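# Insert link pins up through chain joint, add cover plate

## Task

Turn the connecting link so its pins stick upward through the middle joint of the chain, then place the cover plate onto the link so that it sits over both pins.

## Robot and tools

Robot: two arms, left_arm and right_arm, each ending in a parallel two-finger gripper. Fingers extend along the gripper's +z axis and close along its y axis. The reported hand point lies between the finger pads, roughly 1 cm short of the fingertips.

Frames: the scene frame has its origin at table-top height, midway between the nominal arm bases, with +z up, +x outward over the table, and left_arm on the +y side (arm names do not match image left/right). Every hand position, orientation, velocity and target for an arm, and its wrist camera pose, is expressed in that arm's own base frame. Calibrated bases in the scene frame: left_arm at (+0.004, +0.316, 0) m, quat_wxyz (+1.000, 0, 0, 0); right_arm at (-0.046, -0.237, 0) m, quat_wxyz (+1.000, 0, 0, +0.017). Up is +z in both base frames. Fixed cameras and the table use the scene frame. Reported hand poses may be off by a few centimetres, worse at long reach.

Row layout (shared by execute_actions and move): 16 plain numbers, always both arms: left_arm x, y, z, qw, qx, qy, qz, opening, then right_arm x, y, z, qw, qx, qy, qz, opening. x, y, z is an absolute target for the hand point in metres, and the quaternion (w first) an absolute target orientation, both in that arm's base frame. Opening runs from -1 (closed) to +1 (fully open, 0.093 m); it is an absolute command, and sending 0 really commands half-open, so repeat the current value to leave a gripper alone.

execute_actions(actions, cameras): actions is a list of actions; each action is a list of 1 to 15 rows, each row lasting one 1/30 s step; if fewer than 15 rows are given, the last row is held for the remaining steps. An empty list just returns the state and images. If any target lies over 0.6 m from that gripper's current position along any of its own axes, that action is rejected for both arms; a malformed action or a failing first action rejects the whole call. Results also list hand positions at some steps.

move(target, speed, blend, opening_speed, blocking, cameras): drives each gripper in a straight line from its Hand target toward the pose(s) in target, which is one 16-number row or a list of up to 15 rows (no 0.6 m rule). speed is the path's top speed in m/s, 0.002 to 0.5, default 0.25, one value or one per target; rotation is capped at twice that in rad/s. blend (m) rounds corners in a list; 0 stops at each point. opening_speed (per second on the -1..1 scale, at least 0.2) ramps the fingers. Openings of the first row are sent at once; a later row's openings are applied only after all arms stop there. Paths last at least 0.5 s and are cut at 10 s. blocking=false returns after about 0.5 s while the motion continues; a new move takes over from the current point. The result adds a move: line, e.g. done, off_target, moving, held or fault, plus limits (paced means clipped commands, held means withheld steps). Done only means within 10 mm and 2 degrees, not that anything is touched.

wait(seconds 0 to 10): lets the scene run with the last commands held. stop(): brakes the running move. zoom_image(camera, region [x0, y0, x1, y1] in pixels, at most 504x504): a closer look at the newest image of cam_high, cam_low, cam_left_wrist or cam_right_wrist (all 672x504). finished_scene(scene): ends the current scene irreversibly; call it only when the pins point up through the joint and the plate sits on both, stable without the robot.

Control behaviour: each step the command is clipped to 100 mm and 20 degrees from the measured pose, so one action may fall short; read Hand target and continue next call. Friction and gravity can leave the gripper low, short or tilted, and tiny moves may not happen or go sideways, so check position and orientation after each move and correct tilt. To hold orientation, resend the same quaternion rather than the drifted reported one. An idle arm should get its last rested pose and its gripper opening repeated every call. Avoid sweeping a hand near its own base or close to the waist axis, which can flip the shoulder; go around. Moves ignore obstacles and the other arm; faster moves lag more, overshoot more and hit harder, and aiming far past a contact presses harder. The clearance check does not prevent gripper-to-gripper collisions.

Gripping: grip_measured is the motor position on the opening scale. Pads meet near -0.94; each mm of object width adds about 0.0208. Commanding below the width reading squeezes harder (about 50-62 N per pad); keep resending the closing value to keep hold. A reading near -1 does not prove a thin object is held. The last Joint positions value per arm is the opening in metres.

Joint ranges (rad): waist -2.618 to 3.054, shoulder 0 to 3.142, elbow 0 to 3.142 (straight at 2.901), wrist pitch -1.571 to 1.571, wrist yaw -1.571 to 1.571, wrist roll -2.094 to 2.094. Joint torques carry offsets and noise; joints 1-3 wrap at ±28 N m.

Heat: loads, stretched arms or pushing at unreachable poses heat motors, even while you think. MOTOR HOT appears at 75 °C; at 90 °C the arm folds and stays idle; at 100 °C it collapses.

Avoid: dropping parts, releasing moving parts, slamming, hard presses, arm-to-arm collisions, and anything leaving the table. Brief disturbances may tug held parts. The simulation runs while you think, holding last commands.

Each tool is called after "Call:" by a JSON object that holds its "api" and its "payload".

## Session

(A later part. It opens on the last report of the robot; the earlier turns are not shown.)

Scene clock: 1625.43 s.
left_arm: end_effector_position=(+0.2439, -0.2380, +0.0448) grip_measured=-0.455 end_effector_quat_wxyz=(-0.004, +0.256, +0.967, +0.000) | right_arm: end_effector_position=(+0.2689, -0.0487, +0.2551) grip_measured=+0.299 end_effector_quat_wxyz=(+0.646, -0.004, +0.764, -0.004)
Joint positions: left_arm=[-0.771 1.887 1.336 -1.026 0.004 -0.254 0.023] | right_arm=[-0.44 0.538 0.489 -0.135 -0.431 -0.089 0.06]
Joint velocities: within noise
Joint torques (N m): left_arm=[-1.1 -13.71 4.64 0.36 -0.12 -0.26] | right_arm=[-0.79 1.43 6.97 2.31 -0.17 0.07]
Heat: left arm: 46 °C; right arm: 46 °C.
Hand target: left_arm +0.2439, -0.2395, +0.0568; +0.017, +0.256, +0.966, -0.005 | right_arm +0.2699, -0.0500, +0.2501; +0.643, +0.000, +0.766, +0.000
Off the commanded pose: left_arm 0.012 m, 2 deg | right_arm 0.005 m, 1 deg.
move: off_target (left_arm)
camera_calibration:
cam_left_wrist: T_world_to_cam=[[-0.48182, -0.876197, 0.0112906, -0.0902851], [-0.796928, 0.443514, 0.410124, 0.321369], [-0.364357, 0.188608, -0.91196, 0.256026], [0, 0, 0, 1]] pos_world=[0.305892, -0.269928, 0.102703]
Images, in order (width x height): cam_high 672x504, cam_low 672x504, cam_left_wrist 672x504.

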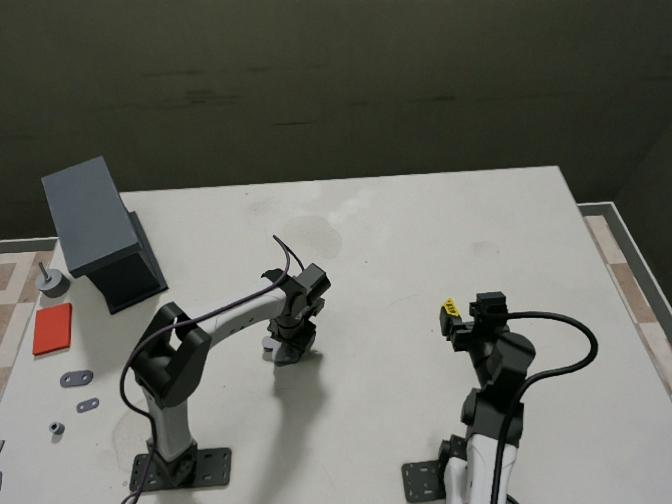

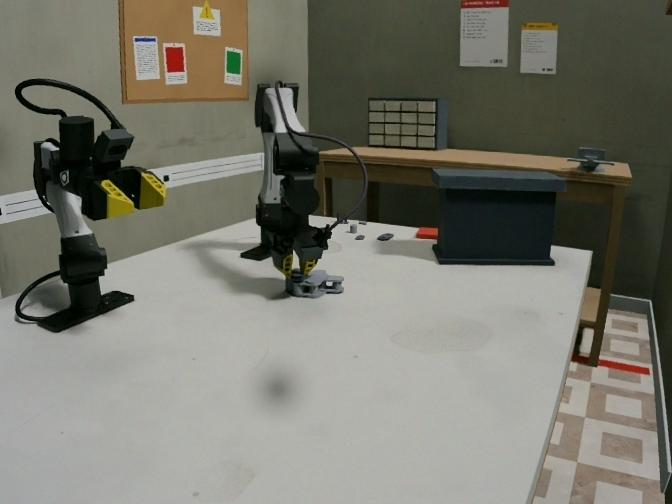

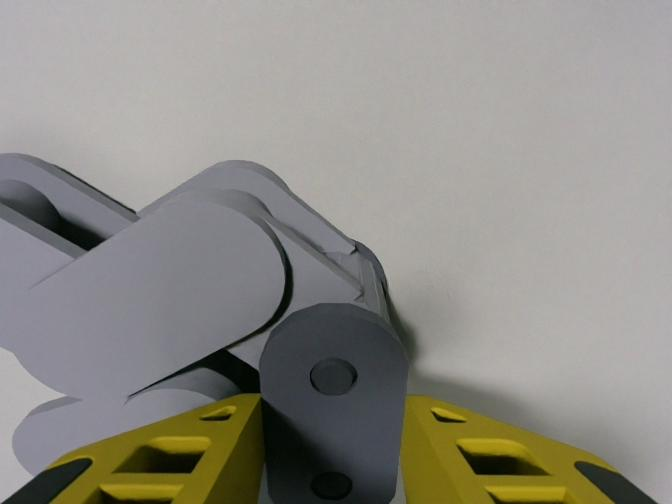

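Call:
{"api": "move", "payload": {"target": [[0.2440,-0.2395,0.047,0.0169,0.2563,0.9664,-0.0045,-0.6,0.27,-0.05,0.25,0.6428,0,0.766,0,0.3]], "speed": 0.06, "cameras": ["cam_left_wrist","cam_low","cam_high"]}}

Call:
{"api": "zoom_image", "payload": {"camera": "cam_low", "region": [280, 250, 320, 290]}}

Call:
{"api": "zoom_image", "payload": {"camera": "cam_left_wrist", "region": [280, 340, 400, 504]}}

Call:
{"api": "zoom_image", "payload": {"camera": "cam_high", "region": [270, 325, 320, 370]}}

Scene clock: 1634.60 s.
left_arm: end_effector_position=(+0.2440, -0.2378, +0.0400) grip_measured=-0.455 end_effector_quat_wxyz=(-0.001, +0.256, +0.967, -0.001) | right_arm: end_effector_position=(+0.2689, -0.0487, +0.2551) grip_measured=+0.299 end_effector_quat_wxyz=(+0.646, -0.004, +0.764, -0.004)
Joint positions: left_arm=[-0.771 1.887 1.316 -0.999 0.003 -0.254 0.023] | right_arm=[-0.44 0.538 0.489 -0.135 -0.431 -0.089 0.06]
Joint velocities: within noise
Joint torques (N m): left_arm=[-1.09 -12.56 4.1 0.52 -0.12 -0.26] | right_arm=[-0.99 1.61 6.63 2.24 -0.23 0.07]
Heat: left arm: 48 °C; right arm: 47 °C.
Hand target: left_arm +0.2440, -0.2395, +0.0469; +0.016, +0.256, +0.966, -0.005 | right_arm +0.2699, -0.0500, +0.2501; +0.643, +0.000, +0.766, +0.000
Off the commanded pose: left_arm 0.007 m, 2 deg | right_arm 0.005 m, 1 deg.
move: done
camera_calibration:
cam_left_wrist: T_world_to_cam=[[-0.481552, -0.876337, 0.011906, -0.0901579], [-0.799313, 0.444718, 0.404133, 0.324478], [-0.359452, 0.185095, -0.914623, 0.24969], [0, 0, 0, 1]] pos_world=[0.305695, -0.269526, 0.098313]
Images, in order (width x height): cam_high 672x504, cam_low 672x504, cam_left_wrist 672x504.

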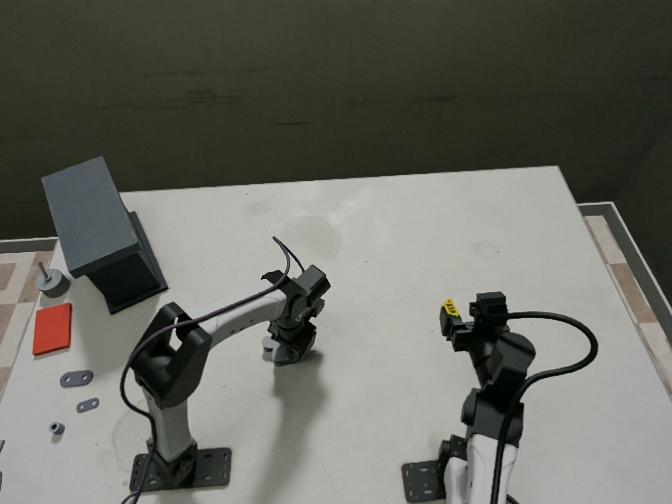

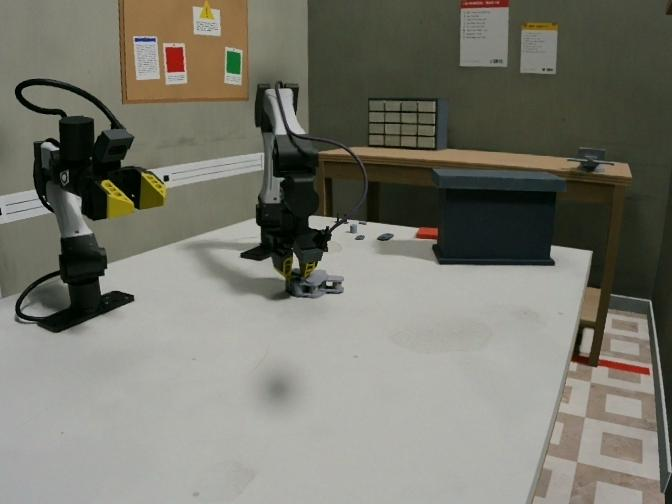

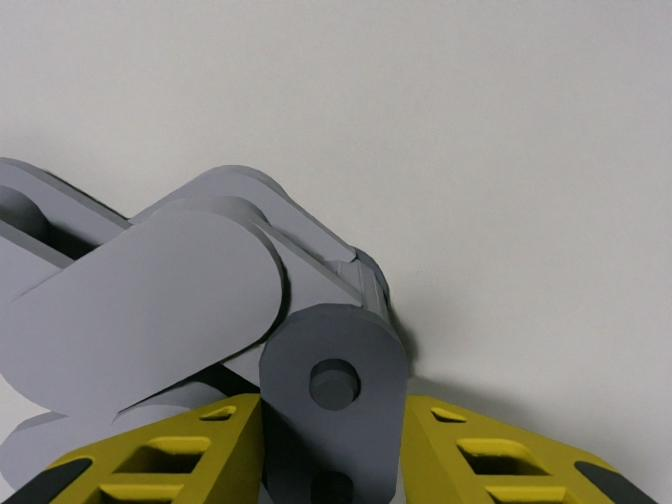

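Scaled by 12.600 from the camera's 672x504 image, which has a finer 960x720 frame.

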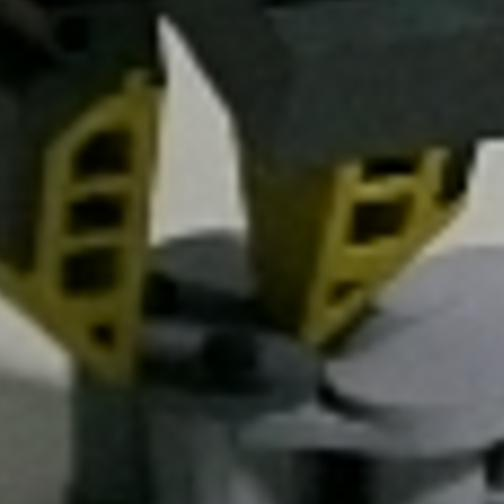

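Scaled by 3.073 from the camera's 672x504 image, which has a finer 960x720 frame.

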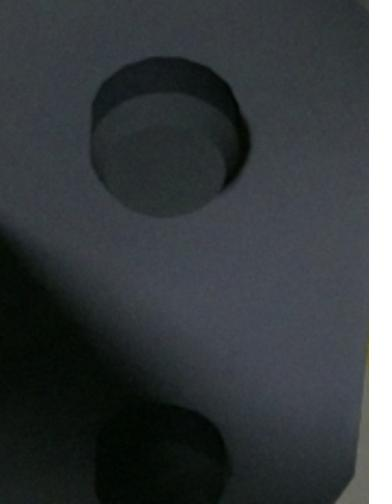

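Scaled by 10.080 from the camera's 672x504 image, which has a finer 960x720 frame.

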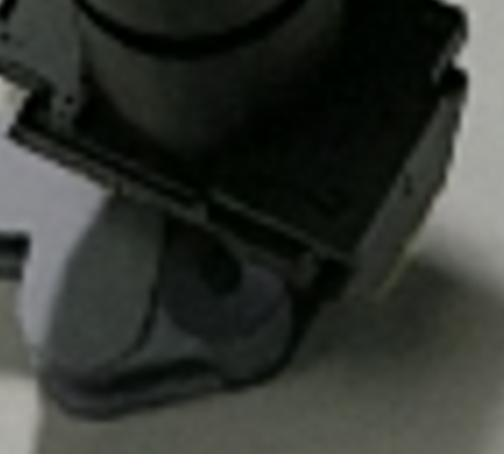

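Call:
{"api": "move", "payload": {"target": [[0.2440,-0.2395,0.041,0.0169,0.2563,0.9664,-0.0045,-0.6,0.27,-0.05,0.25,0.6428,0,0.766,0,0.3]], "speed": 0.05, "cameras": ["cam_left_wrist"]}}

Call:
{"api": "zoom_image", "payload": {"camera": "cam_left_wrist", "region": [280, 340, 400, 504]}}

Scene clock: 1641.13 s.
left_arm: end_effector_position=(+0.2444, -0.2373, +0.0395) grip_measured=-0.455 end_effector_quat_wxyz=(+0.004, +0.255, +0.967, -0.002) | right_arm: end_effector_position=(+0.2689, -0.0487, +0.2551) grip_measured=+0.299 end_effector_quat_wxyz=(+0.646, -0.004, +0.764, -0.004)
Joint positions: left_arm=[-0.771 1.88 1.305 -0.986 -0.001 -0.254 0.023] | right_arm=[-0.44 0.538 0.489 -0.135 -0.431 -0.089 0.06]
Joint velocities: within noise
Joint torques (N m): left_arm=[-1.11 -11.06 3.79 0.63 -0.1 -0.25] | right_arm=[-0.99 1.35 6.79 2.27 -0.13 0.04]
Heat: left arm: 48 °C; right arm: 47 °C.
Hand target: left_arm +0.2440, -0.2394, +0.0410; +0.016, +0.256, +0.966, -0.004 | right_arm +0.2699, -0.0500, +0.2501; +0.643, +0.000, +0.766, +0.000
Off the commanded pose: left_arm 0.003 m, 2 deg | right_arm 0.005 m, 1 deg.
move: done
camera_calibration:
cam_left_wrist: T_world_to_cam=[[-0.4813, -0.876493, 0.0104586, -0.0895558], [-0.802961, 0.445645, 0.395797, 0.326223], [-0.351574, 0.182099, -0.918279, 0.246767], [0, 0, 0, 1]] pos_world=[0.305598, -0.268811, 0.0984197]
Images, in order (width x height): cam_left_wrist 672x504.

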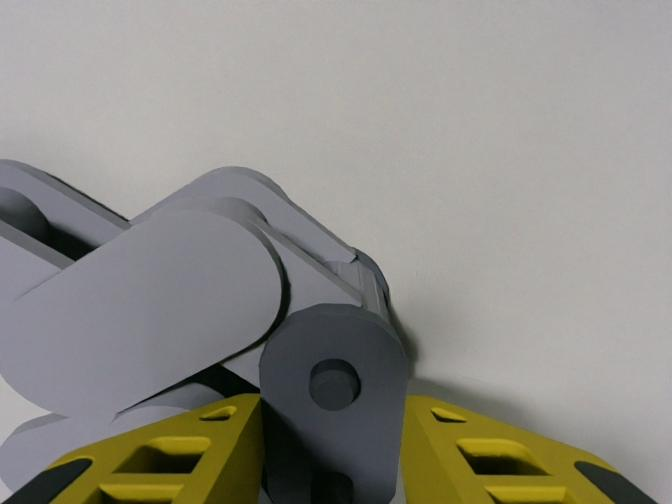

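Scaled by 3.073 from the camera's 672x504 image, which has a finer 960x720 frame.

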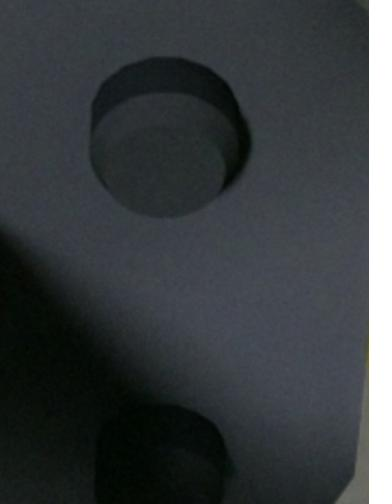

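Call:
{"api": "move", "payload": {"target": [[0.2440,-0.2395,0.044,0.0169,0.2563,0.9664,-0.0045,-0.2,0.27,-0.05,0.25,0.6428,0,0.766,0,0.3]], "speed": 0.05, "opening_speed": 0.3, "cameras": ["cam_left_wrist"]}}

Call:
{"api": "zoom_image", "payload": {"camera": "cam_left_wrist", "region": [240, 300, 430, 504]}}

Scene clock: 1648.87 s.
left_arm: end_effector_position=(+0.2443, -0.2390, +0.0397) grip_measured=-0.202 end_effector_quat_wxyz=(+0.006, +0.257, +0.966, -0.003) | right_arm: end_effector_position=(+0.2689, -0.0487, +0.2551) grip_measured=+0.299 end_effector_quat_wxyz=(+0.646, -0.004, +0.764, -0.004)
Joint positions: left_arm=[-0.775 1.88 1.305 -0.982 -0.001 -0.255 0.035] | right_arm=[-0.44 0.538 0.489 -0.135 -0.431 -0.089 0.06]
Joint velocities: within noise
Joint torques (N m): left_arm=[-0.72 -11.4 4.42 0.48 -0.09 -0.25] | right_arm=[-0.99 1.36 6.84 2.32 -0.15 0.05]
Heat: left arm: 49 °C; right arm: 47 °C.
Hand target: left_arm +0.2440, -0.2395, +0.0440; +0.017, +0.256, +0.966, -0.005 | right_arm +0.2699, -0.0500, +0.2501; +0.643, +0.000, +0.766, +0.000
Off the commanded pose: left_arm 0.004 m, 1 deg | right_arm 0.005 m, 1 deg.
move: done
camera_calibration:
cam_left_wrist: T_world_to_cam=[[-0.484345, -0.874803, 0.0114134, -0.0899283], [-0.802926, 0.449655, 0.391305, 0.327903], [-0.347447, 0.180362, -0.92019, 0.24592], [0, 0, 0, 1]] pos_world=[0.30517, -0.270467, 0.0990094]
Images, in order (width x height): cam_left_wrist 672x504.

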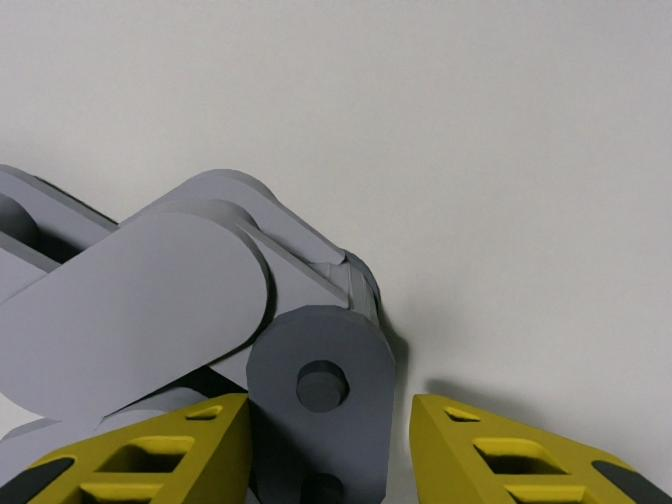

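Scaled by 2.471 from the camera's 672x504 image, which has a finer 960x720 frame.

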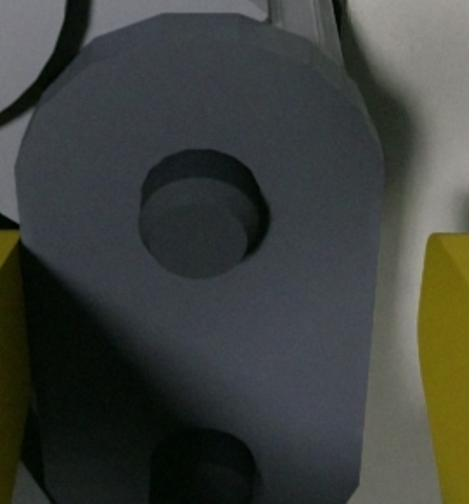

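Call:
{"api": "move", "payload": {"target": [[0.2440,-0.2395,0.044,0.0169,0.2563,0.9664,-0.0045,-0.02,0.27,-0.05,0.25,0.6428,0,0.766,0,0.3],[0.2440,-0.2395,0.13,0.0,0.2563,0.9666,0,-0.02,0.27,-0.05,0.25,0.6428,0,0.766,0,0.3]], "speed": [0.05,0.12], "opening_speed": 0.4, "cameras": ["cam_left_wrist","cam_low"]}}

Call:
{"api": "zoom_image", "payload": {"camera": "cam_left_wrist", "region": [230, 200, 450, 420]}}

Call:
{"api": "zoom_image", "payload": {"camera": "cam_low", "region": [270, 250, 350, 310]}}

Scene clock: 1658.77 s.
left_arm: end_effector_position=(+0.2405, -0.2358, +0.1116) grip_measured=-0.022 end_effector_quat_wxyz=(-0.023, +0.258, +0.966, +0.014) | right_arm: end_effector_position=(+0.2689, -0.0487, +0.2551) grip_measured=+0.299 end_effector_quat_wxyz=(+0.646, -0.004, +0.764, -0.004)
Joint positions: left_arm=[-0.776 1.87 1.582 -1.336 -0.001 -0.255 0.044] | right_arm=[-0.44 0.538 0.489 -0.135 -0.431 -0.089 0.06]
Joint velocities: within noise
Joint torques (N m): left_arm=[-0.16 -12.72 7.86 0.16 0 -0.2] | right_arm=[-0.96 1.42 6.76 2.26 -0.16 0.07]
Heat: left arm: 50 °C; right arm: 47 °C.
Hand target: left_arm +0.2436, -0.2391, +0.1297; +0.000, +0.256, +0.967, +0.000 | right_arm +0.2699, -0.0500, +0.2501; +0.643, +0.000, +0.766, +0.000
Off the commanded pose: left_arm 0.019 m, 3 deg | right_arm 0.005 m, 1 deg.
move: off_target (left_arm)
camera_calibration:
cam_left_wrist: T_world_to_cam=[[-0.485227, -0.874364, -0.00645913, -0.0875186], [-0.782247, 0.430782, 0.450017, 0.279408], [-0.390697, 0.223413, -0.892996, 0.327691], [0, 0, 0, 1]] pos_world=[0.304128, -0.270098, 0.166324]
Images, in order (width x height): cam_low 672x504, cam_left_wrist 672x504.

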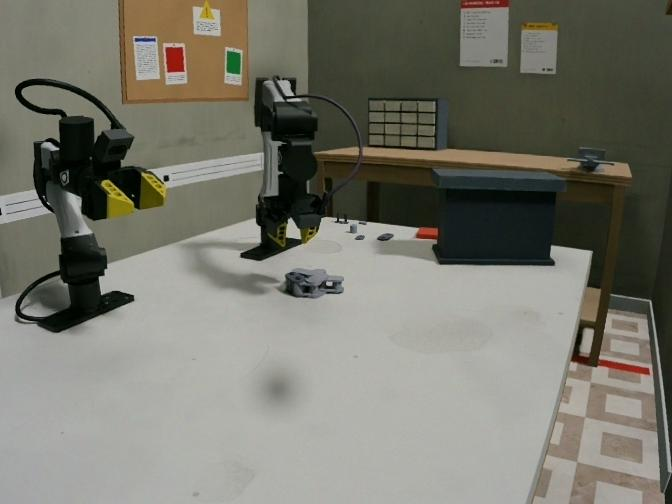

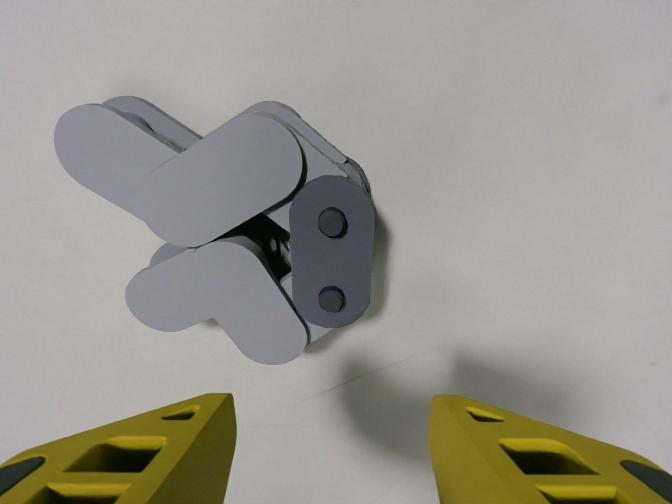

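Scaled by 2.291 from the camera's 672x504 image, which has a finer 960x720 frame.

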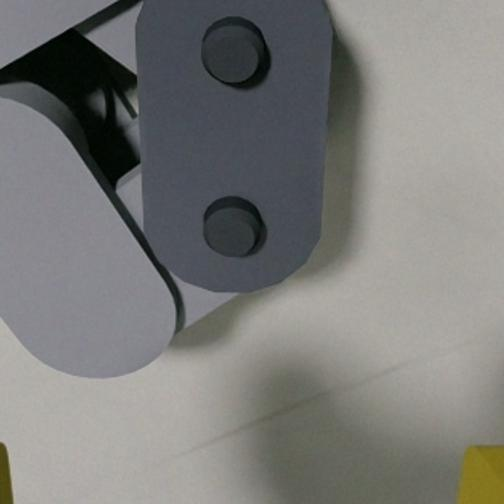

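Scaled by 6.300 from the camera's 672x504 image, which has a finer 960x720 frame.

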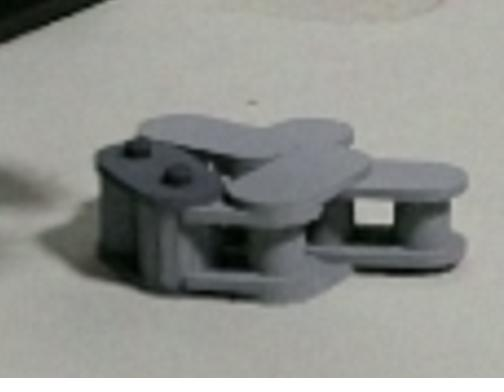

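Call:
{"api": "zoom_image", "payload": {"camera": "cam_low", "region": [280, 262, 320, 302]}}

Call:
{"api": "zoom_image", "payload": {"camera": "cam_left_wrist", "region": [250, 160, 400, 340]}}

Scaled by 12.600 from the camera's 672x504 image, which has a finer 960x720 frame.

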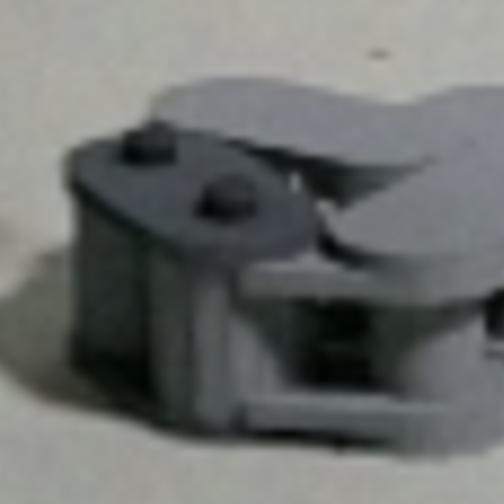

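Scaled by 2.800 from the camera's 672x504 image, which has a finer 960x720 frame.

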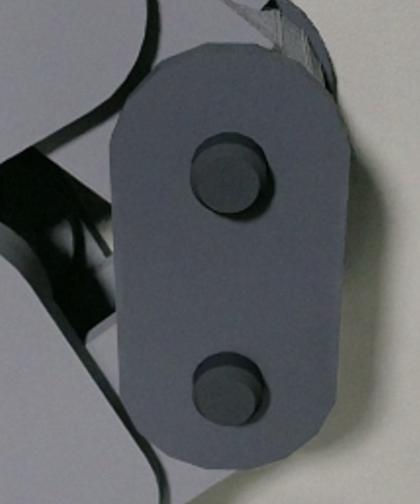

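Call:
{"api": "finished_scene", "payload": {"scene": 2}}

The scene is finished: the task was done.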